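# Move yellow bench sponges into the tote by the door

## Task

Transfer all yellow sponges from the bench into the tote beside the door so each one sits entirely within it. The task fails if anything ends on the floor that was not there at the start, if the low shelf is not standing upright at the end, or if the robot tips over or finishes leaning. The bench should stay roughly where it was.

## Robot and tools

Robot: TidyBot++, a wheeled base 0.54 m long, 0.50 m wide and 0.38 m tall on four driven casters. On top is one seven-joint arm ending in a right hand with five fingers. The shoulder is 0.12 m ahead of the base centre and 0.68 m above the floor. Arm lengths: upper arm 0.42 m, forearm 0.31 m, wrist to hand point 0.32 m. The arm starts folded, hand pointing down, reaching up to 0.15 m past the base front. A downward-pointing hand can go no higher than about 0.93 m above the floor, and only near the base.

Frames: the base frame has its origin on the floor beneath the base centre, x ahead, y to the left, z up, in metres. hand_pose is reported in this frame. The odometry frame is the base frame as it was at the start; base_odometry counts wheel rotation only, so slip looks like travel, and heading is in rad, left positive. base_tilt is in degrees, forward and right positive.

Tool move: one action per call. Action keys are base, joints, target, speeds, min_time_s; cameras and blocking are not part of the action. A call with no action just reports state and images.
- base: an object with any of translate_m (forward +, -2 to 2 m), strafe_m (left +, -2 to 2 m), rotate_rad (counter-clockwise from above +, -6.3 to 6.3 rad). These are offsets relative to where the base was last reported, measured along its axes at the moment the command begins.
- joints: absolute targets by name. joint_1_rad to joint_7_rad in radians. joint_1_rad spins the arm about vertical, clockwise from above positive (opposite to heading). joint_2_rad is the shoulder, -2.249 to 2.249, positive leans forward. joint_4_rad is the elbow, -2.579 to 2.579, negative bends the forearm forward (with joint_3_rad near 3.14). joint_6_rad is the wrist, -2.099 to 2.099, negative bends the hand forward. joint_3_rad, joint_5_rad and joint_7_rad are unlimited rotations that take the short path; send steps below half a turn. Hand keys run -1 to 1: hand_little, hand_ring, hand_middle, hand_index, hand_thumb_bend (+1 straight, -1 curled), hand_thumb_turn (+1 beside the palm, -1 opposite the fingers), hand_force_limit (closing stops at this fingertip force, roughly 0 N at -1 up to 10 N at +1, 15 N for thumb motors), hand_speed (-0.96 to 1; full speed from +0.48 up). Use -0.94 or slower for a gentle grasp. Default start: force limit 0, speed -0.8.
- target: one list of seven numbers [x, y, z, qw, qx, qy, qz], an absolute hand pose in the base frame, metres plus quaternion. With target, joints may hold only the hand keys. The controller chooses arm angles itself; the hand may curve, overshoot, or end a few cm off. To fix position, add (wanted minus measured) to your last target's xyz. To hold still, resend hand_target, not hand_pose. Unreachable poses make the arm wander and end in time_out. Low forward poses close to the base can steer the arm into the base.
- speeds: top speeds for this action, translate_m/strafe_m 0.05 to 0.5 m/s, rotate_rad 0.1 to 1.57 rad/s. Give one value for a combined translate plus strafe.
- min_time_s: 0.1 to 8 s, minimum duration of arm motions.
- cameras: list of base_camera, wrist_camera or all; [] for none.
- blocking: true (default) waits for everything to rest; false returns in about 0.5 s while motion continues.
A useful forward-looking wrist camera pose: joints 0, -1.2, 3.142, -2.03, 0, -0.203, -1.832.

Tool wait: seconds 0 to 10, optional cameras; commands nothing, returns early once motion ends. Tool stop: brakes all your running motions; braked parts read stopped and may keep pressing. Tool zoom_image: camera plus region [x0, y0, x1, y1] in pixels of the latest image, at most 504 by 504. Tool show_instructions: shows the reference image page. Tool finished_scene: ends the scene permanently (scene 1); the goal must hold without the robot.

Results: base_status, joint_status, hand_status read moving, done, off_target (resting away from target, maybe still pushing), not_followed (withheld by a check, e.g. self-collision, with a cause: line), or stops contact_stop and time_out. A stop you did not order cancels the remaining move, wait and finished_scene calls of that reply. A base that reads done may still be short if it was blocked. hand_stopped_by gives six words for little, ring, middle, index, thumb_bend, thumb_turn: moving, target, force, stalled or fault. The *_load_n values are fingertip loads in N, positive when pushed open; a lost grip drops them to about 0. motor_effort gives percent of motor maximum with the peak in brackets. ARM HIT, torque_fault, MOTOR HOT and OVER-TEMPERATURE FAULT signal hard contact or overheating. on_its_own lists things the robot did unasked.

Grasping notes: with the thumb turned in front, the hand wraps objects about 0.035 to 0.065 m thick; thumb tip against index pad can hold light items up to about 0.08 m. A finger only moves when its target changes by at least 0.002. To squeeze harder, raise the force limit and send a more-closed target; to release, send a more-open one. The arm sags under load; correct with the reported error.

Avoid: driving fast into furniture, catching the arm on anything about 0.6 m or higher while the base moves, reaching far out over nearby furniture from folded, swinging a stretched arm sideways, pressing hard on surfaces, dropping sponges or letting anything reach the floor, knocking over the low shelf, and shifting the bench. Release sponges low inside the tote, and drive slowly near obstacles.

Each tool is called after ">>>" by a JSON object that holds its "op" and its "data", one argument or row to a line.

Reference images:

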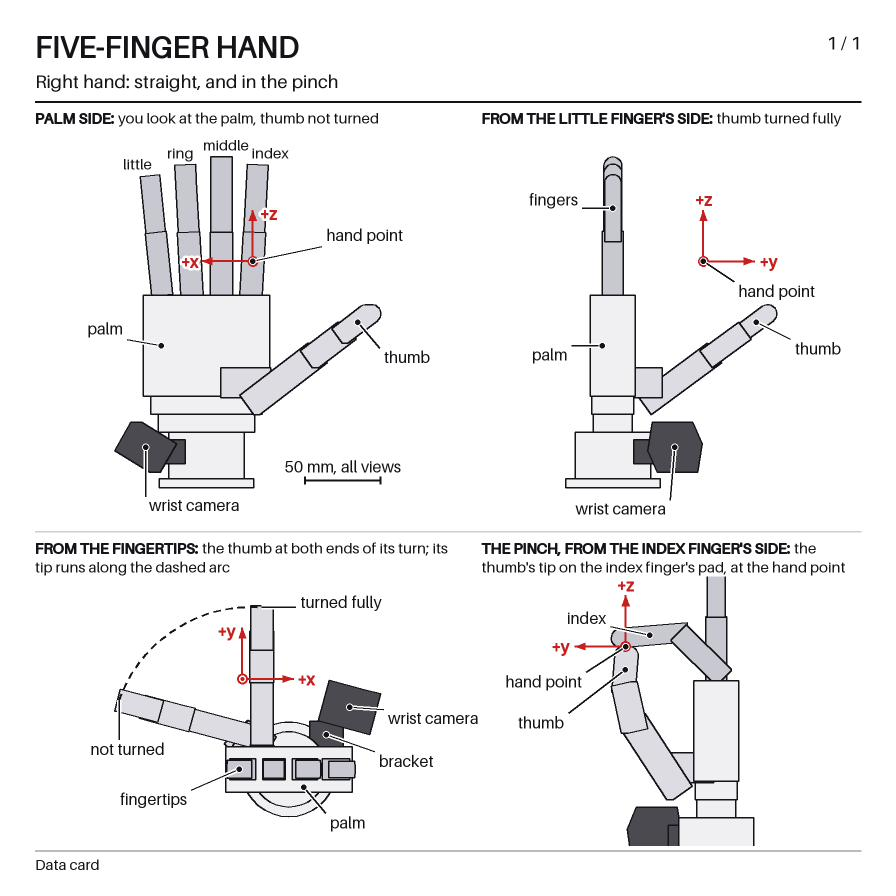

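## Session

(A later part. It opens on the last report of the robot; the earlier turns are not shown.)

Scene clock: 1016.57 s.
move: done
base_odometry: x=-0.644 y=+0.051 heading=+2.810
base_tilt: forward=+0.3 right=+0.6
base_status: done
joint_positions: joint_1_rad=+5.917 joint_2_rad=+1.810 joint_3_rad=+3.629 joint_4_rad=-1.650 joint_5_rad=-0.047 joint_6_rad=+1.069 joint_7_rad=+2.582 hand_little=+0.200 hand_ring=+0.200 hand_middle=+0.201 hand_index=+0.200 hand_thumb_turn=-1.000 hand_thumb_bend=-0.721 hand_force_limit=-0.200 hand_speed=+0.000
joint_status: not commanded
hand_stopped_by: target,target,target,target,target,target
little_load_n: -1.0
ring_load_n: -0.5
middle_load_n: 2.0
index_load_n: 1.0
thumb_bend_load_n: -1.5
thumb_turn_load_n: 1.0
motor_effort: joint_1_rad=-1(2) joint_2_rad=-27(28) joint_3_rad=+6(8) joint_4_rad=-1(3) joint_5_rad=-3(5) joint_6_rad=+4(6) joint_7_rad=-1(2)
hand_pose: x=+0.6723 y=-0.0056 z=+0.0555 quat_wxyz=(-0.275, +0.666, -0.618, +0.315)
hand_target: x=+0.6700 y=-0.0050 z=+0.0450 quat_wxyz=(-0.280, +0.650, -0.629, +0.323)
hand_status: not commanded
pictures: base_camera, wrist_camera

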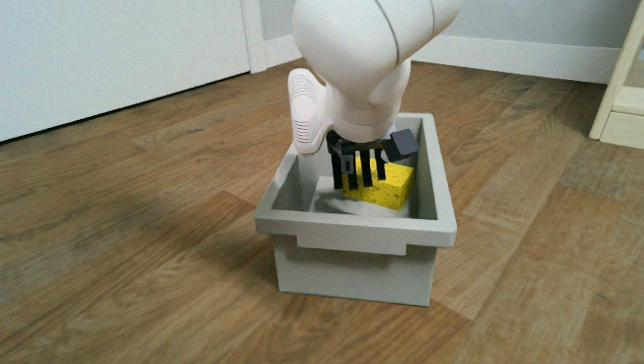

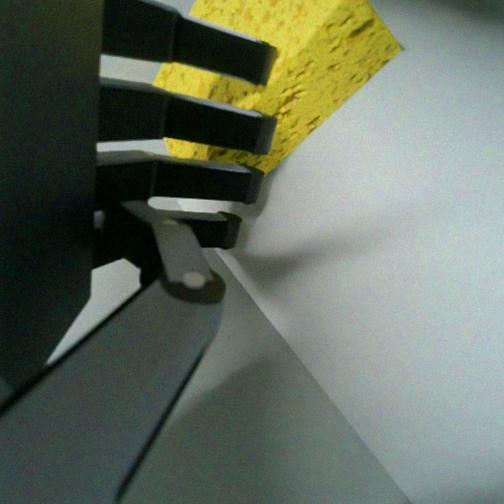

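>>> {"op": "move", "data": {
  "base": {"translate_m":0.025,"strafe_m":-0.01},
  "speeds": {"translate_m":0.05},
  "cameras": ["all"]
}}

>>> {"op": "zoom_image", "data": {
  "camera": "base_camera",
  "region": [240, 90, 480, 320]
}}

Scene clock: 1021.40 s.
move: done
base_odometry: x=-0.665 y=+0.068 heading=+2.810
base_tilt: forward=+0.2 right=+0.6
base_status: done
joint_positions: joint_1_rad=+5.916 joint_2_rad=+1.812 joint_3_rad=+3.629 joint_4_rad=-1.649 joint_5_rad=-0.050 joint_6_rad=+1.069 joint_7_rad=+2.582 hand_little=+0.200 hand_ring=+0.200 hand_middle=+0.201 hand_index=+0.200 hand_thumb_turn=-1.000 hand_thumb_bend=-0.721 hand_force_limit=-0.200 hand_speed=+0.000
joint_status: not commanded
hand_stopped_by: target,target,target,target,target,target
little_load_n: -1.0
ring_load_n: -1.0
middle_load_n: 2.5
index_load_n: 1.0
thumb_bend_load_n: -1.5
thumb_turn_load_n: 1.0
motor_effort: joint_1_rad=+0(2) joint_2_rad=-26(29) joint_3_rad=+6(7) joint_4_rad=-1(3) joint_5_rad=-3(4) joint_6_rad=+4(5) joint_7_rad=-2(2)
hand_pose: x=+0.6722 y=-0.0055 z=+0.0552 quat_wxyz=(-0.275, +0.666, -0.618, +0.316)
hand_target: x=+0.6700 y=-0.0050 z=+0.0450 quat_wxyz=(-0.280, +0.650, -0.629, +0.323)
hand_status: not commanded
pictures: base_camera, wrist_camera

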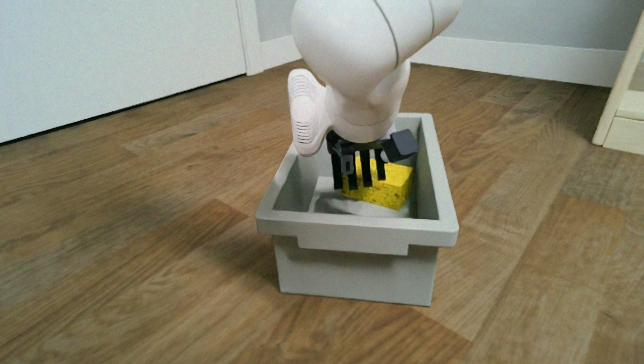

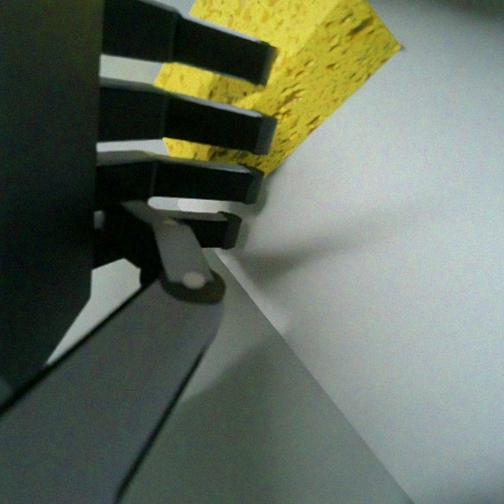

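Scaled by 2.100.

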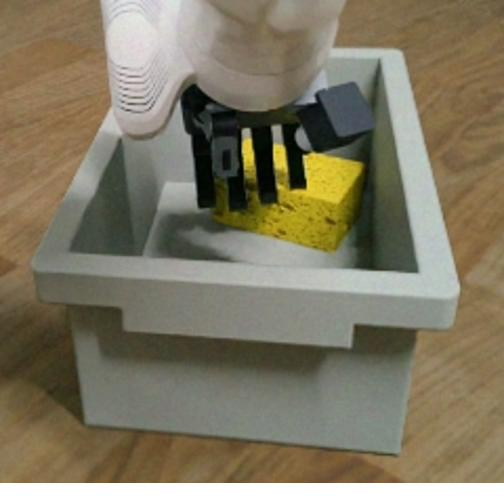

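>>> {"op": "move", "data": {
  "target": [0.66, 0.0, 0.25, 0.2797, -0.6495, 0.6289, -0.3231],
  "min_time_s": 2,
  "cameras": ["all"]
}}

Scene clock: 1029.40 s.
move: done
base_odometry: x=-0.665 y=+0.068 heading=+2.810
base_tilt: forward=+0.3 right=+0.5
base_status: not commanded
joint_positions: joint_1_rad=+5.954 joint_2_rad=+1.359 joint_3_rad=+3.597 joint_4_rad=-2.092 joint_5_rad=+0.027 joint_6_rad=+1.069 joint_7_rad=+2.638 hand_little=+0.200 hand_ring=+0.200 hand_middle=+0.201 hand_index=+0.200 hand_thumb_turn=-1.000 hand_thumb_bend=-0.721 hand_force_limit=-0.200 hand_speed=+0.000
joint_status: not commanded
hand_stopped_by: target,target,target,target,target,target
little_load_n: 0.0
ring_load_n: 0.0
middle_load_n: 2.0
index_load_n: 1.0
thumb_bend_load_n: -1.0
thumb_turn_load_n: 1.0
motor_effort: joint_1_rad=-1(2) joint_2_rad=-27(29) joint_3_rad=+6(7) joint_4_rad=-1(4) joint_5_rad=-4(4) joint_6_rad=+4(5) joint_7_rad=-1(2)
hand_pose: x=+0.6574 y=-0.0195 z=+0.2354 quat_wxyz=(-0.258, +0.620, -0.664, +0.329)
hand_target: x=+0.6600 y=+0.0000 z=+0.2500 quat_wxyz=(-0.280, +0.650, -0.629, +0.323)
hand_status: done (0.025 m and 5.9 deg from the pose sent, 0.195 m and 2.5 deg at the start)
pictures: base_camera, wrist_camera

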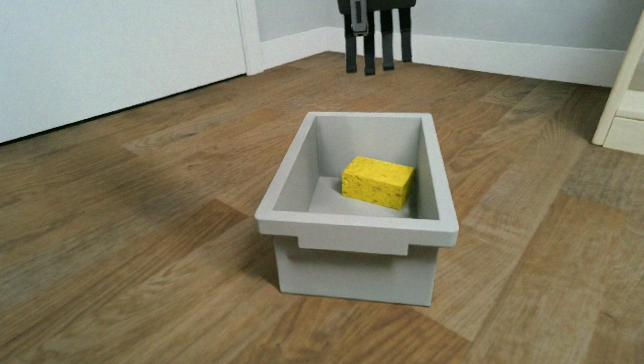

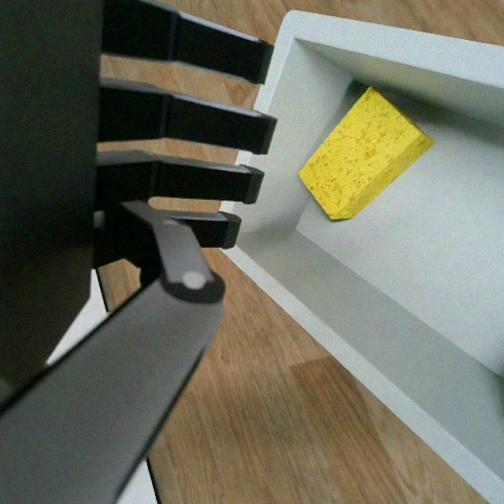

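>>> {"op": "move", "data": {
  "base": {"translate_m":-1.24,"strafe_m":0.35},
  "speeds": {"translate_m":0.45},
  "joints": {"joint_1_rad":0,"joint_2_rad":-0.2,"joint_3_rad":3.142,"joint_4_rad":-0.6,"joint_5_rad":0,"joint_6_rad":-1.1,"joint_7_rad":-1.832,"hand_thumb_bend":1,"hand_index":1,"hand_middle":1,"hand_ring":1,"hand_little":1},
  "min_time_s": 3,
  "cameras": []
}}

>>> {"op": "move", "data": {
  "base": {"translate_m":-1.233,"strafe_m":0.352,"rotate_rad":-0.689},
  "speeds": {"translate_m":0.45,"rotate_rad":0.5},
  "cameras": ["all"]
}}

Scene clock: 1188.87 s.
move: done
base_odometry: x=+0.394 y=-0.666 heading=+2.810
base_tilt: forward=+0.2 right=+0.6
base_status: done
joint_positions: joint_1_rad=+6.257 joint_2_rad=-0.210 joint_3_rad=+3.161 joint_4_rad=-0.614 joint_5_rad=+0.028 joint_6_rad=-1.023 joint_7_rad=+4.372 hand_little=+1.000 hand_ring=+1.000 hand_middle=+1.000 hand_index=+1.000 hand_thumb_turn=-1.000 hand_thumb_bend=+1.000 hand_force_limit=-0.200 hand_speed=+0.000
joint_status: all done
hand_stopped_by: target,target,target,target,target,target
little_load_n: 0.0
ring_load_n: 0.0
middle_load_n: 0.0
index_load_n: 0.0
thumb_bend_load_n: 0.0
thumb_turn_load_n: 0.0
motor_effort: joint_1_rad=+0(3) joint_2_rad=-3(35) joint_3_rad=+0(7) joint_4_rad=+9(17) joint_5_rad=+0(4) joint_6_rad=+8(8) joint_7_rad=-1(3)
hand_pose: x=+0.4800 y=-0.0537 z=+1.3802 quat_wxyz=(-0.119, +0.645, -0.114, +0.747)
hand_target: x=+0.4823 y=-0.0490 z=+1.3613 quat_wxyz=(-0.095, +0.676, -0.089, +0.725)
hand_status: not commanded

Scene clock: 1192.87 s.
move: done
base_odometry: x=+1.445 y=-1.401 heading=+2.121
base_tilt: forward=+0.3 right=+0.6
base_status: done
joint_positions: joint_1_rad=+6.259 joint_2_rad=-0.204 joint_3_rad=+3.159 joint_4_rad=-0.614 joint_5_rad=+0.028 joint_6_rad=-1.025 joint_7_rad=+4.373 hand_little=+1.000 hand_ring=+1.000 hand_middle=+1.000 hand_index=+1.000 hand_thumb_turn=-1.000 hand_thumb_bend=+1.000 hand_force_limit=-0.200 hand_speed=+0.000
joint_status: not commanded
hand_stopped_by: target,target,target,target,target,target
little_load_n: 0.0
ring_load_n: 0.0
middle_load_n: 0.0
index_load_n: 0.0
thumb_bend_load_n: 0.0
thumb_turn_load_n: 0.5
motor_effort: joint_1_rad=-2(2) joint_2_rad=-2(7) joint_3_rad=+0(1) joint_4_rad=+9(10) joint_5_rad=+0(2) joint_6_rad=+8(9) joint_7_rad=-1(2)
hand_pose: x=+0.4841 y=-0.0536 z=+1.3775 quat_wxyz=(-0.118, +0.647, -0.115, +0.744)
hand_target: x=+0.4823 y=-0.0490 z=+1.3613 quat_wxyz=(-0.095, +0.676, -0.089, +0.725)
hand_status: not commanded
pictures: base_camera, wrist_camera

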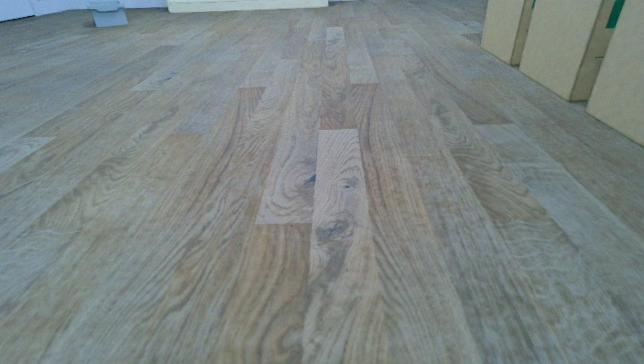

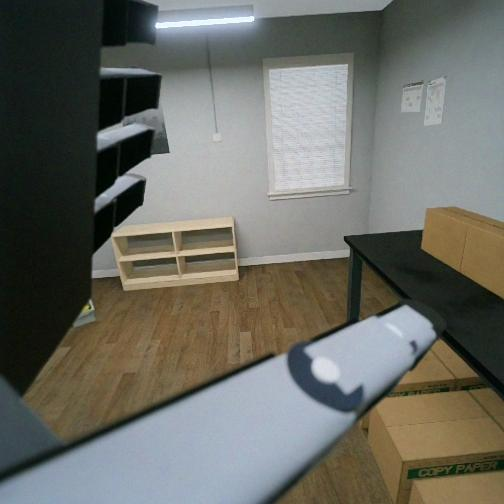

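>>> {"op": "move", "data": {
  "base": {"translate_m":-0.32,"rotate_rad":0.067},
  "speeds": {"translate_m":0.3},
  "cameras": []
}}

>>> {"op": "move", "data": {
  "base": {"strafe_m":-0.6},
  "speeds": {"strafe_m":0.3},
  "cameras": ["all"]
}}

Scene clock: 1209.83 s.
move: done
base_odometry: x=+1.612 y=-1.674 heading=+2.188
base_tilt: forward=+0.3 right=+0.6
base_status: done
joint_positions: joint_1_rad=+6.260 joint_2_rad=-0.203 joint_3_rad=+3.156 joint_4_rad=-0.614 joint_5_rad=+0.028 joint_6_rad=-1.026 joint_7_rad=+4.373 hand_little=+1.000 hand_ring=+1.000 hand_middle=+1.000 hand_index=+1.000 hand_thumb_turn=-1.000 hand_thumb_bend=+1.000 hand_force_limit=-0.200 hand_speed=+0.000
joint_status: not commanded
hand_stopped_by: target,target,target,target,target,target
little_load_n: 0.0
ring_load_n: 0.0
middle_load_n: 0.0
index_load_n: 0.0
thumb_bend_load_n: -0.5
thumb_turn_load_n: 0.0
motor_effort: joint_1_rad=-1(2) joint_2_rad=-3(7) joint_3_rad=+0(2) joint_4_rad=+9(10) joint_5_rad=+0(1) joint_6_rad=+7(9) joint_7_rad=-1(2)
hand_pose: x=+0.4848 y=-0.0521 z=+1.3770 quat_wxyz=(-0.119, +0.648, -0.113, +0.744)
hand_target: x=+0.4823 y=-0.0490 z=+1.3613 quat_wxyz=(-0.095, +0.676, -0.089, +0.725)
hand_status: not commanded

Scene clock: 1212.73 s.
move: done
base_odometry: x=+2.102 y=-1.327 heading=+2.188
base_tilt: forward=+0.2 right=+0.6
base_status: done
joint_positions: joint_1_rad=+6.261 joint_2_rad=-0.203 joint_3_rad=+3.154 joint_4_rad=-0.614 joint_5_rad=+0.028 joint_6_rad=-1.026 joint_7_rad=+4.373 hand_little=+1.000 hand_ring=+1.000 hand_middle=+1.000 hand_index=+1.000 hand_thumb_turn=-1.000 hand_thumb_bend=+1.000 hand_force_limit=-0.200 hand_speed=+0.000
joint_status: not commanded
hand_stopped_by: target,target,target,target,target,target
little_load_n: 0.0
ring_load_n: 0.0
middle_load_n: 0.0
index_load_n: 0.0
thumb_bend_load_n: 0.0
thumb_turn_load_n: 0.5
motor_effort: joint_1_rad=-1(2) joint_2_rad=-2(3) joint_3_rad=+0(2) joint_4_rad=+9(9) joint_5_rad=-1(2) joint_6_rad=+8(9) joint_7_rad=-2(2)
hand_pose: x=+0.4848 y=-0.0516 z=+1.3770 quat_wxyz=(-0.119, +0.648, -0.113, +0.744)
hand_target: x=+0.4823 y=-0.0490 z=+1.3613 quat_wxyz=(-0.095, +0.676, -0.089, +0.725)
hand_status: not commanded
pictures: base_camera, wrist_camera

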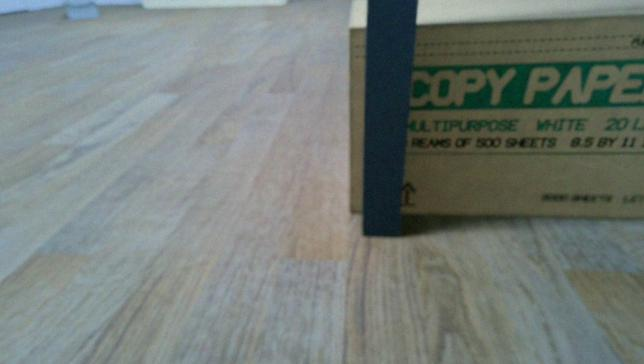

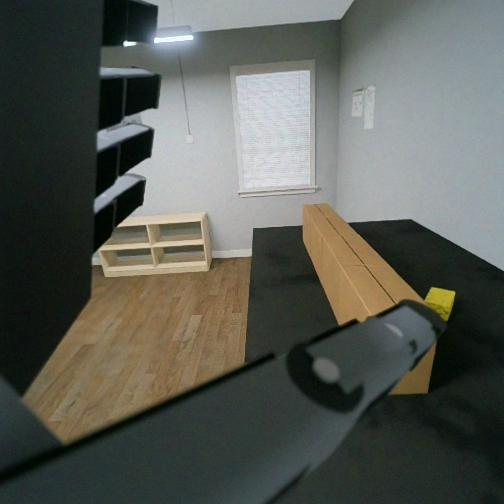

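>>> {"op": "move", "data": {
  "base": {"strafe_m":-0.5},
  "speeds": {"strafe_m":0.3},
  "joints": {"joint_6_rad":-1.4},
  "cameras": ["all"]
}}

Scene clock: 1229.23 s.
move: done
base_odometry: x=+2.510 y=-1.037 heading=+2.187
base_tilt: forward=+0.3 right=+0.6
base_status: done
joint_positions: joint_1_rad=+6.261 joint_2_rad=-0.203 joint_3_rad=+3.152 joint_4_rad=-0.614 joint_5_rad=+0.028 joint_6_rad=-1.335 joint_7_rad=+4.373 hand_little=+1.000 hand_ring=+1.000 hand_middle=+1.000 hand_index=+1.000 hand_thumb_turn=-1.000 hand_thumb_bend=+1.000 hand_force_limit=-0.200 hand_speed=+0.000
joint_status: all done
hand_stopped_by: target,target,target,target,target,target
little_load_n: 0.0
ring_load_n: 0.0
middle_load_n: 0.0
index_load_n: 0.0
thumb_bend_load_n: 0.0
thumb_turn_load_n: 0.5
motor_effort: joint_1_rad=-1(2) joint_2_rad=-3(4) joint_3_rad=+1(3) joint_4_rad=+9(10) joint_5_rad=-1(2) joint_6_rad=+8(9) joint_7_rad=-1(2)
hand_pose: x=+0.4677 y=-0.0513 z=+1.2784 quat_wxyz=(-0.101, +0.755, -0.132, +0.635)
hand_target: x=+0.4612 y=-0.0490 z=+1.2664 quat_wxyz=(-0.081, +0.777, -0.102, +0.616)
hand_status: not commanded
pictures: base_camera, wrist_camera

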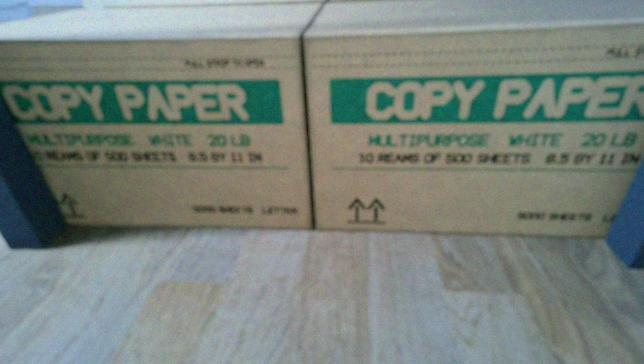

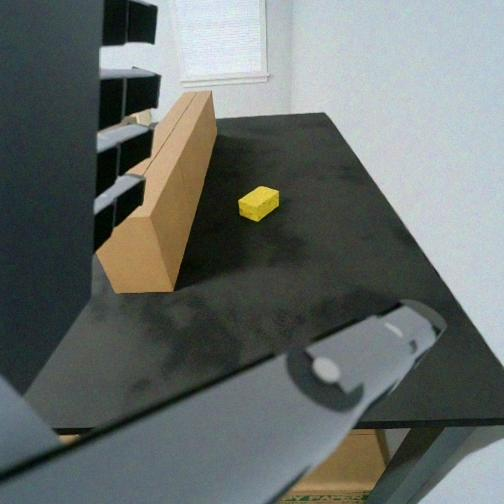

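>>> {"op": "zoom_image", "data": {
  "camera": "wrist_camera",
  "region": [220, 170, 300, 240]
}}

Scaled by 6.300.

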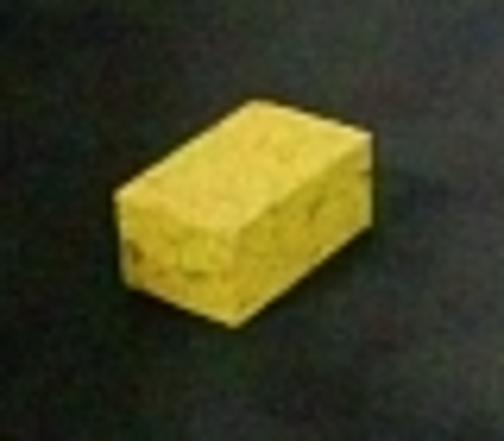

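>>> {"op": "move", "data": {
  "base": {"rotate_rad":-0.036},
  "cameras": []
}}

>>> {"op": "move", "data": {
  "base": {"translate_m":0.28},
  "speeds": {"translate_m":0.2},
  "joints": {"joint_2_rad":-0.1,"joint_4_rad":-0.7,"joint_6_rad":-1.4},
  "cameras": ["all"]
}}

Scene clock: 1286.90 s.
move: done
base_odometry: x=+2.510 y=-1.037 heading=+2.152
base_tilt: forward=+0.3 right=+0.5
base_status: done
joint_positions: joint_1_rad=+6.262 joint_2_rad=-0.203 joint_3_rad=+3.152 joint_4_rad=-0.614 joint_5_rad=+0.028 joint_6_rad=-1.335 joint_7_rad=+4.373 hand_little=+1.000 hand_ring=+1.000 hand_middle=+1.000 hand_index=+1.000 hand_thumb_turn=-1.000 hand_thumb_bend=+1.000 hand_force_limit=-0.200 hand_speed=+0.000
joint_status: not commanded
hand_stopped_by: target,target,target,target,target,target
little_load_n: 0.0
ring_load_n: 0.0
middle_load_n: 0.0
index_load_n: 0.0
thumb_bend_load_n: 0.0
thumb_turn_load_n: 0.5
motor_effort: joint_1_rad=-2(2) joint_2_rad=-2(3) joint_3_rad=+0(1) joint_4_rad=+8(9) joint_5_rad=+0(2) joint_6_rad=+7(8) joint_7_rad=-1(2)
hand_pose: x=+0.4677 y=-0.0515 z=+1.2784 quat_wxyz=(-0.101, +0.755, -0.132, +0.635)
hand_target: x=+0.4612 y=-0.0490 z=+1.2664 quat_wxyz=(-0.081, +0.777, -0.102, +0.616)
hand_status: not commanded

Scene clock: 1289.03 s.
move: done
base_odometry: x=+2.356 y=-0.803 heading=+2.151
base_tilt: forward=+0.2 right=+0.5
base_status: done
joint_positions: joint_1_rad=+6.262 joint_2_rad=-0.096 joint_3_rad=+3.152 joint_4_rad=-0.679 joint_5_rad=+0.028 joint_6_rad=-1.335 joint_7_rad=+4.373 hand_little=+1.000 hand_ring=+1.000 hand_middle=+1.000 hand_index=+1.000 hand_thumb_turn=-1.000 hand_thumb_bend=+1.000 hand_force_limit=-0.200 hand_speed=+0.000
joint_status: all done
hand_stopped_by: target,target,target,target,target,target
little_load_n: 0.0
ring_load_n: 0.0
middle_load_n: 0.0
index_load_n: 0.0
thumb_bend_load_n: 0.0
thumb_turn_load_n: 0.0
motor_effort: joint_1_rad=-1(2) joint_2_rad=-8(13) joint_3_rad=+0(1) joint_4_rad=+10(12) joint_5_rad=-1(1) joint_6_rad=+7(8) joint_7_rad=-1(2)
hand_pose: x=+0.5377 y=-0.0500 z=+1.2081 quat_wxyz=(-0.088, +0.807, -0.139, +0.568)
hand_target: x=+0.5285 y=-0.0490 z=+1.1847 quat_wxyz=(-0.070, +0.834, -0.110, +0.536)
hand_status: not commanded
pictures: base_camera, wrist_camera

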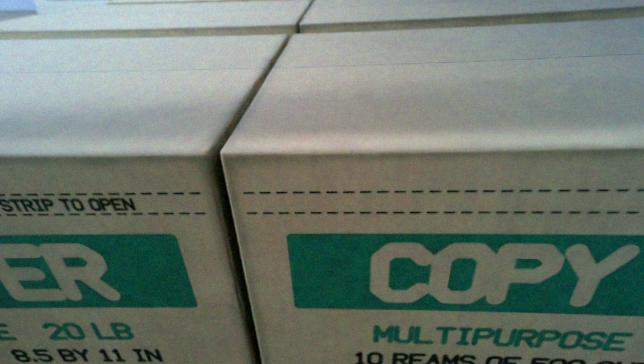

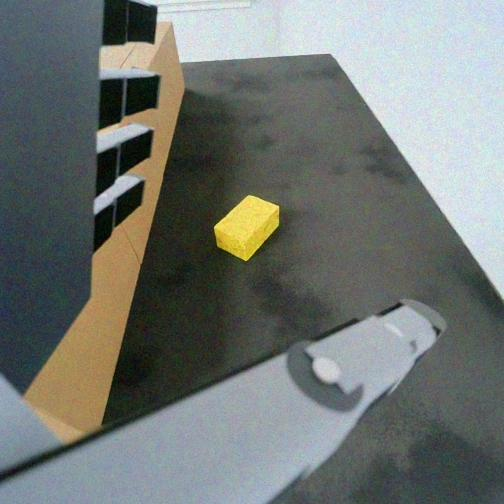

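>>> {"op": "zoom_image", "data": {
  "camera": "wrist_camera",
  "region": [195, 175, 305, 275]
}}

Scaled by 4.582.

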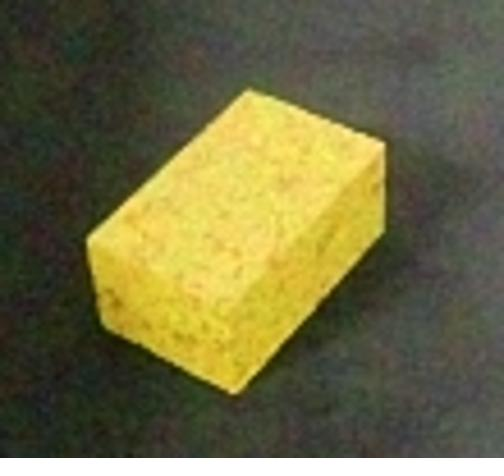

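>>> {"op": "move", "data": {
  "base": {"translate_m":0.03},
  "speeds": {"translate_m":0.05},
  "target": [0.64, -0.04, 1.06, 0.3155, -0.6328, 0.6328, -0.3155],
  "joints": {"hand_index":0.5,"hand_middle":0.5,"hand_ring":0.5,"hand_little":0.5},
  "min_time_s": 4,
  "cameras": ["all"]
}}

Scene clock: 1334.93 s.
move: done
base_odometry: x=+2.340 y=-0.778 heading=+2.151
base_tilt: forward=+0.2 right=+0.6
base_status: done
joint_positions: joint_1_rad=+6.543 joint_2_rad=+0.140 joint_3_rad=+3.086 joint_4_rad=-0.679 joint_5_rad=-0.096 joint_6_rad=-1.335 joint_7_rad=+3.391 hand_little=+0.500 hand_ring=+0.500 hand_middle=+0.500 hand_index=+0.500 hand_thumb_turn=-1.000 hand_thumb_bend=+1.000 hand_force_limit=-0.200 hand_speed=+0.000
joint_status: all done
hand_stopped_by: target,target,target,target,target,target
little_load_n: 0.0
ring_load_n: 0.0
middle_load_n: 0.0
index_load_n: 0.0
thumb_bend_load_n: 0.0
thumb_turn_load_n: 0.0
motor_effort: joint_1_rad=-1(2) joint_2_rad=-16(17) joint_3_rad=+0(1) joint_4_rad=+12(13) joint_5_rad=-1(2) joint_6_rad=+6(8) joint_7_rad=-2(3)
hand_pose: x=+0.6355 y=-0.0617 z=+1.0836 quat_wxyz=(-0.293, +0.643, -0.600, +0.375)
hand_target: x=+0.6400 y=-0.0400 z=+1.0600 quat_wxyz=(-0.316, +0.633, -0.633, +0.316)
hand_status: done (0.032 m and 8.3 deg from the pose sent, 0.180 m and 72.7 deg at the start)
pictures: base_camera, wrist_camera

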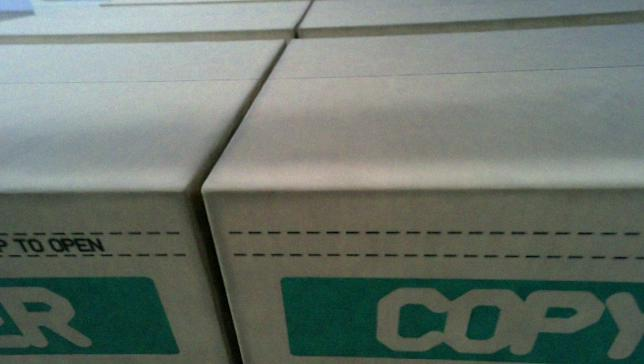

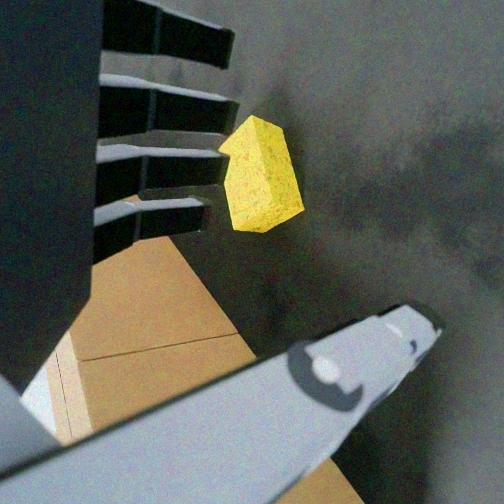

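>>> {"op": "zoom_image", "data": {
  "camera": "wrist_camera",
  "region": [200, 100, 320, 250]
}}

Scaled by 3.360.

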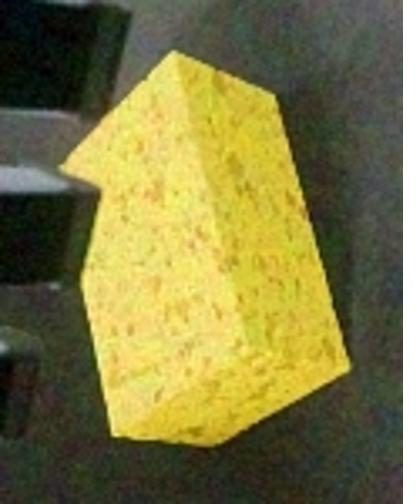

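>>> {"op": "move", "data": {
  "target": [0.745, -0.045, 1.015, 0.3265, -0.6272, 0.6272, -0.3265],
  "min_time_s": 2,
  "cameras": ["wrist_camera"]
}}

Scene clock: 1364.30 s.
move: done
base_odometry: x=+2.340 y=-0.778 heading=+2.151
base_tilt: forward=+0.2 right=+0.5
base_status: not commanded
joint_positions: joint_1_rad=+6.544 joint_2_rad=+0.314 joint_3_rad=+2.961 joint_4_rad=-0.678 joint_5_rad=-0.096 joint_6_rad=-1.270 joint_7_rad=+3.348 hand_little=+0.500 hand_ring=+0.500 hand_middle=+0.500 hand_index=+0.500 hand_thumb_turn=-1.000 hand_thumb_bend=+1.000 hand_force_limit=-0.200 hand_speed=+0.000
joint_status: not commanded
hand_stopped_by: target,target,target,target,target,target
little_load_n: 0.0
ring_load_n: 0.0
middle_load_n: 0.0
index_load_n: 0.0
thumb_bend_load_n: 0.0
thumb_turn_load_n: 0.0
motor_effort: joint_1_rad=+0(2) joint_2_rad=-22(23) joint_3_rad=-1(1) joint_4_rad=+13(14) joint_5_rad=-2(2) joint_6_rad=+6(7) joint_7_rad=-2(2)
hand_pose: x=+0.7139 y=-0.0202 z=+1.0065 quat_wxyz=(-0.313, +0.670, -0.603, +0.300)
hand_target: x=+0.7450 y=-0.0450 z=+1.0150 quat_wxyz=(-0.327, +0.627, -0.627, +0.327)
hand_status: done (0.041 m and 6.6 deg from the pose sent, 0.130 m and 7.7 deg at the start)

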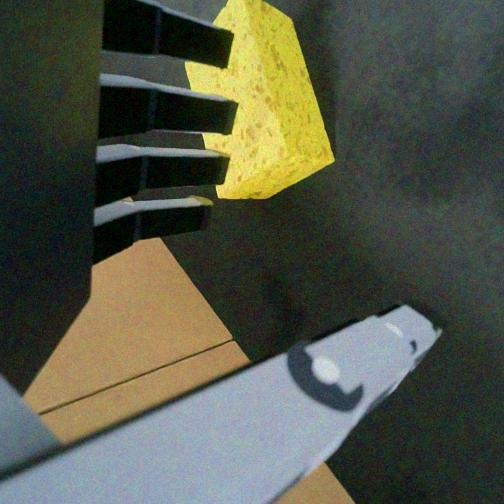

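>>> {"op": "move", "data": {
  "target": [0.835, -0.075, 0.995, 0.3265, -0.6272, 0.6272, -0.3265],
  "min_time_s": 2,
  "cameras": ["wrist_camera"]
}}

Scene clock: 1378.47 s.
move: time_out
base_odometry: x=+2.348 y=-0.791 heading=+2.148
base_tilt: forward=+0.3 right=+0.6
base_status: not commanded
joint_positions: joint_1_rad=+6.577 joint_2_rad=+0.480 joint_3_rad=+3.147 joint_4_rad=+0.072 joint_5_rad=-0.131 joint_6_rad=-1.502 joint_7_rad=+3.310 hand_little=+0.500 hand_ring=+0.500 hand_middle=+0.500 hand_index=+0.500 hand_thumb_turn=-1.000 hand_thumb_bend=+1.000 hand_force_limit=-0.200 hand_speed=+0.000
joint_status: not commanded
hand_stopped_by: target,target,target,target,target,target
little_load_n: 0.0
ring_load_n: 0.0
middle_load_n: 0.0
index_load_n: 0.0
thumb_bend_load_n: 0.0
thumb_turn_load_n: 0.0
motor_effort: joint_1_rad=-1(13) joint_2_rad=-21(66) joint_3_rad=+0(4) joint_4_rad=+8(24) joint_5_rad=-1(4) joint_6_rad=+7(10) joint_7_rad=+0(3)
hand_pose: x=+0.7079 y=-0.1131 z=+1.1780 quat_wxyz=(-0.349, +0.563, -0.589, +0.462)
hand_target: x=+0.6959 y=-0.1139 z=+1.1918 quat_wxyz=(-0.352, +0.557, -0.586, +0.472)
hand_status: time_out (0.226 m and 18.0 deg from the pose sent, 0.133 m and 6.6 deg at the start)

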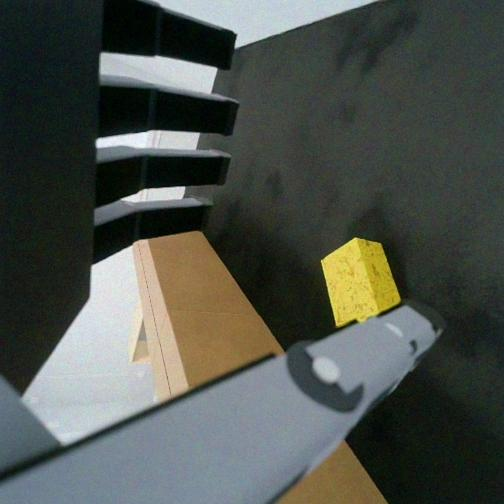

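>>> {"op": "move", "data": {
  "joints": {"joint_1_rad":6.41,"joint_2_rad":0.15,"joint_3_rad":3.142,"joint_4_rad":-0.75,"joint_5_rad":0,"joint_6_rad":-1.28,"joint_7_rad":3.142},
  "min_time_s": 3,
  "cameras": ["all"]
}}

Scene clock: 1401.97 s.
move: done
base_odometry: x=+2.348 y=-0.791 heading=+2.148
base_tilt: forward=+0.2 right=+0.6
base_status: not commanded
joint_positions: joint_1_rad=+6.436 joint_2_rad=+0.188 joint_3_rad=+3.147 joint_4_rad=-0.716 joint_5_rad=-0.066 joint_6_rad=-1.359 joint_7_rad=+3.221 hand_little=+0.500 hand_ring=+0.500 hand_middle=+0.500 hand_index=+0.500 hand_thumb_turn=-1.000 hand_thumb_bend=+1.000 hand_force_limit=-0.200 hand_speed=+0.000
joint_status: all done
hand_stopped_by: target,target,target,target,target,target
little_load_n: 0.0
ring_load_n: 0.0
middle_load_n: 0.0
index_load_n: 0.0
thumb_bend_load_n: 0.0
thumb_turn_load_n: 0.0
motor_effort: joint_1_rad=-1(3) joint_2_rad=-18(23) joint_3_rad=+0(1) joint_4_rad=+12(14) joint_5_rad=-1(3) joint_6_rad=+5(8) joint_7_rad=-1(3)
hand_pose: x=+0.6524 y=-0.0354 z=+1.0378 quat_wxyz=(-0.287, +0.620, -0.659, +0.315)
hand_target: x=+0.6575 y=-0.0364 z=+1.0596 quat_wxyz=(-0.305, +0.586, -0.665, +0.347)
hand_status: not commanded
pictures: base_camera, wrist_camera

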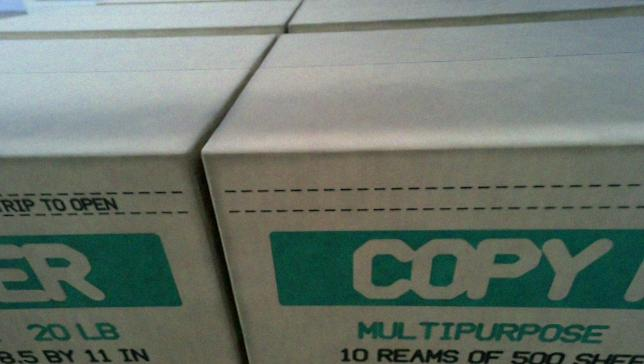

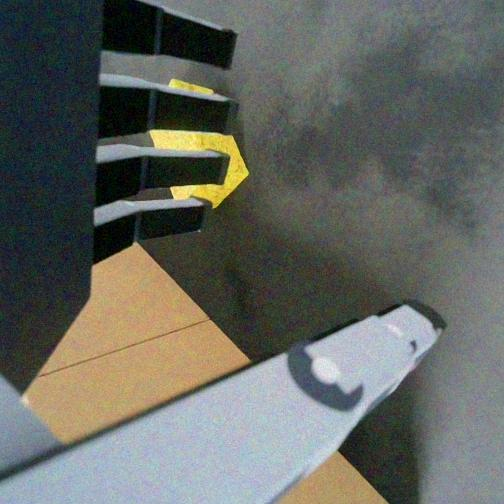

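>>> {"op": "move", "data": {
  "base": {"translate_m":0.033},
  "speeds": {"translate_m":0.05},
  "joints": {"joint_2_rad":0.306,"joint_4_rad":-0.768,"joint_6_rad":-1.06},
  "min_time_s": 2,
  "cameras": ["all"]
}}

Scene clock: 1424.30 s.
move: done
base_odometry: x=+2.330 y=-0.763 heading=+2.148
base_tilt: forward=+0.3 right=+0.6
base_status: done
joint_positions: joint_1_rad=+6.435 joint_2_rad=+0.273 joint_3_rad=+3.147 joint_4_rad=-0.733 joint_5_rad=-0.065 joint_6_rad=-1.140 joint_7_rad=+3.221 hand_little=+0.500 hand_ring=+0.500 hand_middle=+0.500 hand_index=+0.500 hand_thumb_turn=-1.000 hand_thumb_bend=+1.000 hand_force_limit=-0.200 hand_speed=+0.000
joint_status: all done
hand_stopped_by: target,target,target,target,target,target
little_load_n: 0.0
ring_load_n: -0.5
middle_load_n: 0.0
index_load_n: 0.0
thumb_bend_load_n: 0.0
thumb_turn_load_n: 0.0
motor_effort: joint_1_rad=-1(2) joint_2_rad=-22(23) joint_3_rad=+0(0) joint_4_rad=+14(14) joint_5_rad=-1(2) joint_6_rad=+6(7) joint_7_rad=-2(3)
hand_pose: x=+0.7332 y=-0.0484 z=+1.0294 quat_wxyz=(-0.320, +0.598, -0.643, +0.355)
hand_target: x=+0.7612 y=-0.0497 z=+1.0100 quat_wxyz=(-0.319, +0.579, -0.657, +0.362)
hand_status: not commanded
pictures: base_camera, wrist_camera

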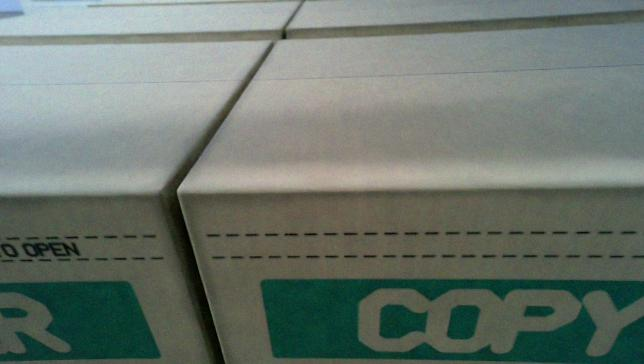

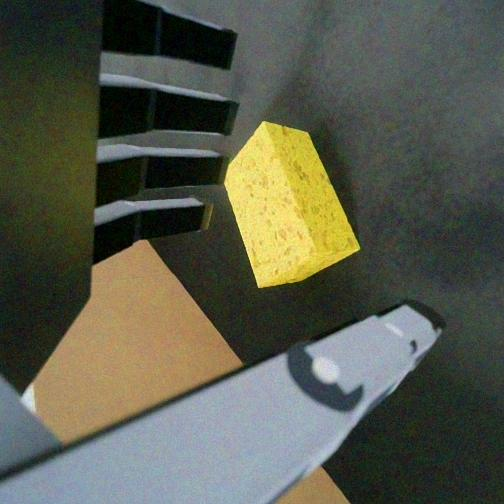

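>>> {"op": "zoom_image", "data": {
  "camera": "wrist_camera",
  "region": [210, 105, 370, 305]
}}

Scaled by 2.520.

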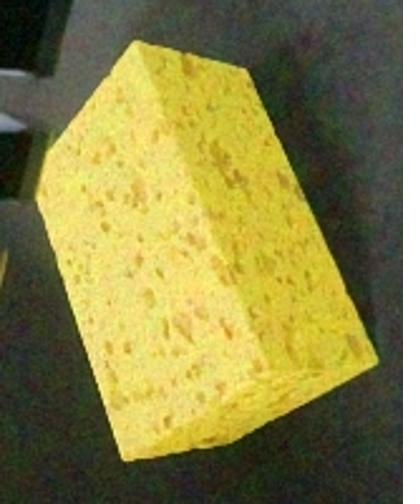

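>>> {"op": "move", "data": {
  "joints": {"joint_2_rad":0.60,"joint_4_rad":-0.41,"joint_6_rad":-1.18},
  "min_time_s": 2,
  "cameras": ["all"]
}}

Scene clock: 1451.73 s.
move: off_target
base_odometry: x=+2.331 y=-0.764 heading=+2.148
base_tilt: forward=+0.1 right=+0.5
base_status: not commanded
joint_positions: joint_1_rad=+6.435 joint_2_rad=+0.397 joint_3_rad=+3.147 joint_4_rad=-0.436 joint_5_rad=-0.064 joint_6_rad=-1.139 joint_7_rad=+3.221 hand_little=+0.500 hand_ring=+0.500 hand_middle=+0.500 hand_index=+0.500 hand_thumb_turn=-1.000 hand_thumb_bend=+1.000 hand_force_limit=-0.200 hand_speed=+0.000
joint_status: joint_2_rad off_target (ended at +0.397, target +0.600); the others done
hand_stopped_by: target,target,target,target,target,target
little_load_n: 0.0
ring_load_n: 0.0
middle_load_n: 0.0
index_load_n: 0.0
thumb_bend_load_n: 0.0
thumb_turn_load_n: 0.0
motor_effort: joint_1_rad=-4(4) joint_2_rad=+3(26) joint_3_rad=-1(1) joint_4_rad=+12(17) joint_5_rad=-1(2) joint_6_rad=+7(8) joint_7_rad=-1(2)
hand_pose: x=+0.7844 y=-0.0561 z=+1.0996 quat_wxyz=(-0.366, +0.570, -0.608, +0.414)
hand_target: x=+0.8483 y=-0.0608 z=+0.9603 quat_wxyz=(-0.303, +0.588, -0.667, +0.344)
hand_status: not commanded
pictures: base_camera, wrist_camera

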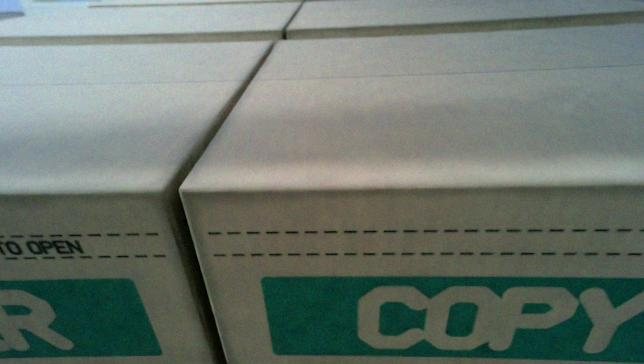

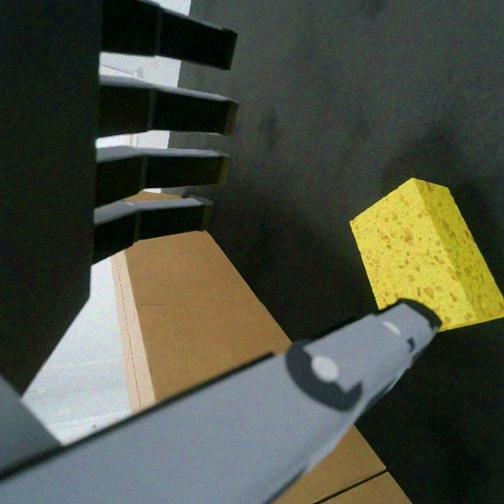

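>>> {"op": "move", "data": {
  "joints": {"joint_2_rad":0.385,"hand_thumb_bend":-0.75,"hand_index":0.4,"hand_middle":0.4,"hand_ring":0.4,"hand_little":0.4},
  "cameras": []
}}

>>> {"op": "move", "data": {
  "joints": {"joint_4_rad":-0.86,"joint_6_rad":-0.74},
  "min_time_s": 2.5,
  "cameras": ["all"]
}}

Scene clock: 1477.63 s.
move: done
base_odometry: x=+2.330 y=-0.764 heading=+2.148
base_tilt: forward=+0.2 right=+0.6
base_status: not commanded
joint_positions: joint_1_rad=+6.435 joint_2_rad=+0.388 joint_3_rad=+3.147 joint_4_rad=-0.436 joint_5_rad=-0.064 joint_6_rad=-1.139 joint_7_rad=+3.221 hand_little=+0.400 hand_ring=+0.400 hand_middle=+0.400 hand_index=+0.400 hand_thumb_turn=-1.000 hand_thumb_bend=-0.750 hand_force_limit=-0.200 hand_speed=+0.000
joint_status: all done
hand_stopped_by: target,target,target,target,target,target
little_load_n: 0.0
ring_load_n: 0.0
middle_load_n: 0.0
index_load_n: 0.0
thumb_bend_load_n: 0.0
thumb_turn_load_n: 0.0
motor_effort: joint_1_rad=-2(4) joint_2_rad=-18(18) joint_3_rad=+0(1) joint_4_rad=+13(14) joint_5_rad=-1(2) joint_6_rad=+6(8) joint_7_rad=-1(2)
hand_pose: x=+0.7804 y=-0.0555 z=+1.1060 quat_wxyz=(-0.368, +0.568, -0.606, +0.417)
hand_target: x=+0.7727 y=-0.0511 z=+1.1099 quat_wxyz=(-0.364, +0.552, -0.626, +0.414)
hand_status: not commanded

Scene clock: 1480.73 s.
move: done
base_odometry: x=+2.330 y=-0.764 heading=+2.148
base_tilt: forward=+0.2 right=+0.6
base_status: not commanded
joint_positions: joint_1_rad=+6.435 joint_2_rad=+0.387 joint_3_rad=+3.147 joint_4_rad=-0.826 joint_5_rad=-0.064 joint_6_rad=-0.820 joint_7_rad=+3.221 hand_little=+0.400 hand_ring=+0.400 hand_middle=+0.400 hand_index=+0.400 hand_thumb_turn=-1.000 hand_thumb_bend=-0.750 hand_force_limit=-0.200 hand_speed=+0.000
joint_status: all done
hand_stopped_by: target,target,target,target,target,target
little_load_n: 0.0
ring_load_n: 0.0
middle_load_n: 0.0
index_load_n: 0.0
thumb_bend_load_n: 0.0
thumb_turn_load_n: 0.0
motor_effort: joint_1_rad=-2(3) joint_2_rad=-21(21) joint_3_rad=+0(1) joint_4_rad=+15(16) joint_5_rad=-1(2) joint_6_rad=+7(8) joint_7_rad=-1(2)
hand_pose: x=+0.8303 y=-0.0663 z=+0.9838 quat_wxyz=(-0.349, +0.573, -0.628, +0.394)
hand_target: x=+0.8437 y=-0.0602 z=+0.9876 quat_wxyz=(-0.361, +0.553, -0.628, +0.410)
hand_status: not commanded
pictures: base_camera, wrist_camera

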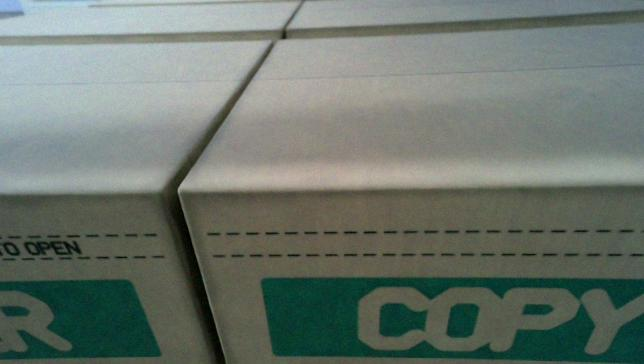

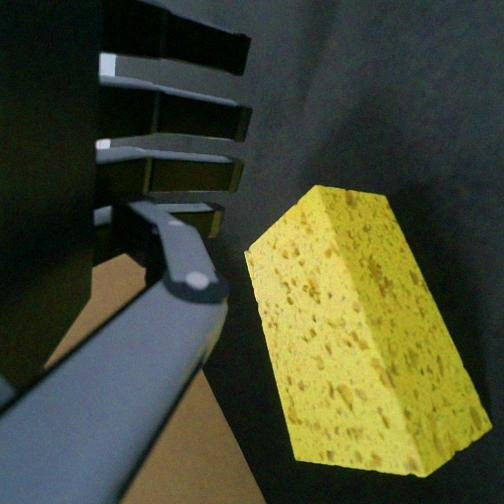

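>>> {"op": "move", "data": {
  "joints": {"joint_4_rad":-0.957,"joint_6_rad":-0.643},
  "min_time_s": 1.5,
  "cameras": ["wrist_camera"]
}}

Scene clock: 1501.57 s.
move: done
base_odometry: x=+2.330 y=-0.764 heading=+2.148
base_tilt: forward=+0.3 right=+0.6
base_status: not commanded
joint_positions: joint_1_rad=+6.435 joint_2_rad=+0.387 joint_3_rad=+3.147 joint_4_rad=-0.920 joint_5_rad=-0.064 joint_6_rad=-0.724 joint_7_rad=+3.221 hand_little=+0.400 hand_ring=+0.400 hand_middle=+0.400 hand_index=+0.400 hand_thumb_turn=-1.000 hand_thumb_bend=-0.750 hand_force_limit=-0.200 hand_speed=+0.000
joint_status: all done
hand_stopped_by: target,target,target,target,target,target
little_load_n: 0.0
ring_load_n: 0.0
middle_load_n: 0.0
index_load_n: 0.0
thumb_bend_load_n: 0.0
thumb_turn_load_n: 0.0
motor_effort: joint_1_rad=-1(3) joint_2_rad=-21(22) joint_3_rad=+0(0) joint_4_rad=+14(16) joint_5_rad=-1(2) joint_6_rad=+7(8) joint_7_rad=-1(3)
hand_pose: x=+0.8398 y=-0.0690 z=+0.9564 quat_wxyz=(-0.350, +0.570, -0.629, +0.395)
hand_target: x=+0.8520 y=-0.0613 z=+0.9583 quat_wxyz=(-0.361, +0.553, -0.628, +0.410)
hand_status: not commanded

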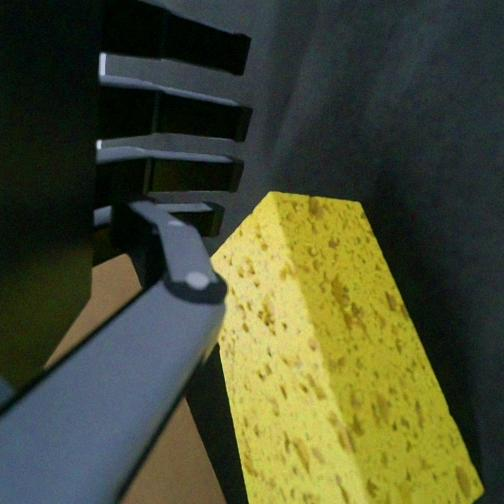

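>>> {"op": "move", "data": {
  "joints": {"joint_4_rad":-1.004,"joint_6_rad":-0.595},
  "min_time_s": 1.5,
  "cameras": ["wrist_camera"]
}}

Scene clock: 1509.20 s.
move: done
base_odometry: x=+2.330 y=-0.764 heading=+2.148
base_tilt: forward=+0.3 right=+0.6
base_status: not commanded
joint_positions: joint_1_rad=+6.435 joint_2_rad=+0.387 joint_3_rad=+3.147 joint_4_rad=-0.966 joint_5_rad=-0.064 joint_6_rad=-0.676 joint_7_rad=+3.221 hand_little=+0.400 hand_ring=+0.400 hand_middle=+0.400 hand_index=+0.400 hand_thumb_turn=-1.000 hand_thumb_bend=-0.750 hand_force_limit=-0.200 hand_speed=+0.000
joint_status: all done
hand_stopped_by: target,target,target,target,target,target
little_load_n: 0.0
ring_load_n: 0.0
middle_load_n: 0.0
index_load_n: 0.0
thumb_bend_load_n: 0.0
thumb_turn_load_n: 0.0
motor_effort: joint_1_rad=-2(3) joint_2_rad=-21(22) joint_3_rad=+0(1) joint_4_rad=+15(17) joint_5_rad=-1(2) joint_6_rad=+7(8) joint_7_rad=-2(2)
hand_pose: x=+0.8436 y=-0.0703 z=+0.9429 quat_wxyz=(-0.350, +0.569, -0.630, +0.396)
hand_target: x=+0.8551 y=-0.0617 z=+0.9441 quat_wxyz=(-0.361, +0.553, -0.628, +0.411)
hand_status: not commanded

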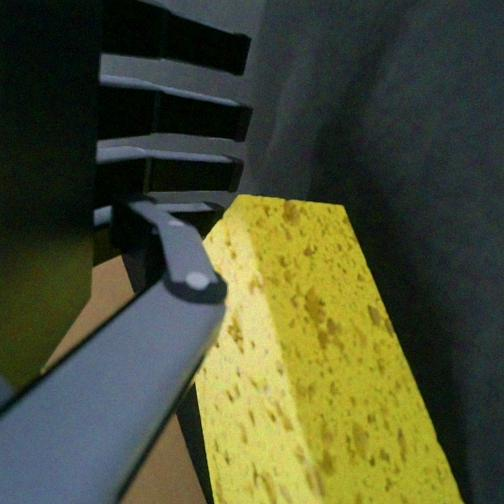

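>>> {"op": "move", "data": {
  "base": {"translate_m":-0.09},
  "speeds": {"translate_m":0.05},
  "cameras": ["wrist_camera"]
}}

Scene clock: 1515.10 s.
move: done
base_odometry: x=+2.380 y=-0.839 heading=+2.148
base_tilt: forward=+0.2 right=+0.5
base_status: done
joint_positions: joint_1_rad=+6.432 joint_2_rad=+0.388 joint_3_rad=+3.147 joint_4_rad=-0.968 joint_5_rad=-0.063 joint_6_rad=-0.673 joint_7_rad=+3.221 hand_little=+0.400 hand_ring=+0.400 hand_middle=+0.400 hand_index=+0.400 hand_thumb_turn=-1.000 hand_thumb_bend=-0.750 hand_force_limit=-0.200 hand_speed=+0.000
joint_status: not commanded
hand_stopped_by: target,target,target,target,target,target
little_load_n: 0.0
ring_load_n: 0.0
middle_load_n: 0.0
index_load_n: 0.0
thumb_bend_load_n: 0.0
thumb_turn_load_n: 0.0
motor_effort: joint_1_rad=-1(3) joint_2_rad=-27(31) joint_3_rad=+0(1) joint_4_rad=+15(17) joint_5_rad=-1(2) joint_6_rad=+7(8) joint_7_rad=+0(2)
hand_pose: x=+0.8442 y=-0.0682 z=+0.9422 quat_wxyz=(-0.350, +0.570, -0.629, +0.396)
hand_target: x=+0.8551 y=-0.0617 z=+0.9441 quat_wxyz=(-0.361, +0.553, -0.628, +0.411)
hand_status: not commanded

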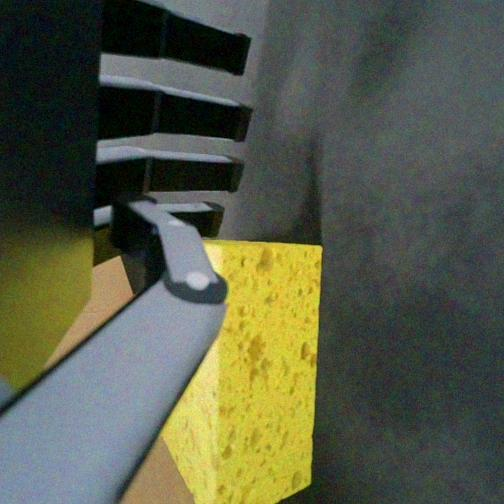

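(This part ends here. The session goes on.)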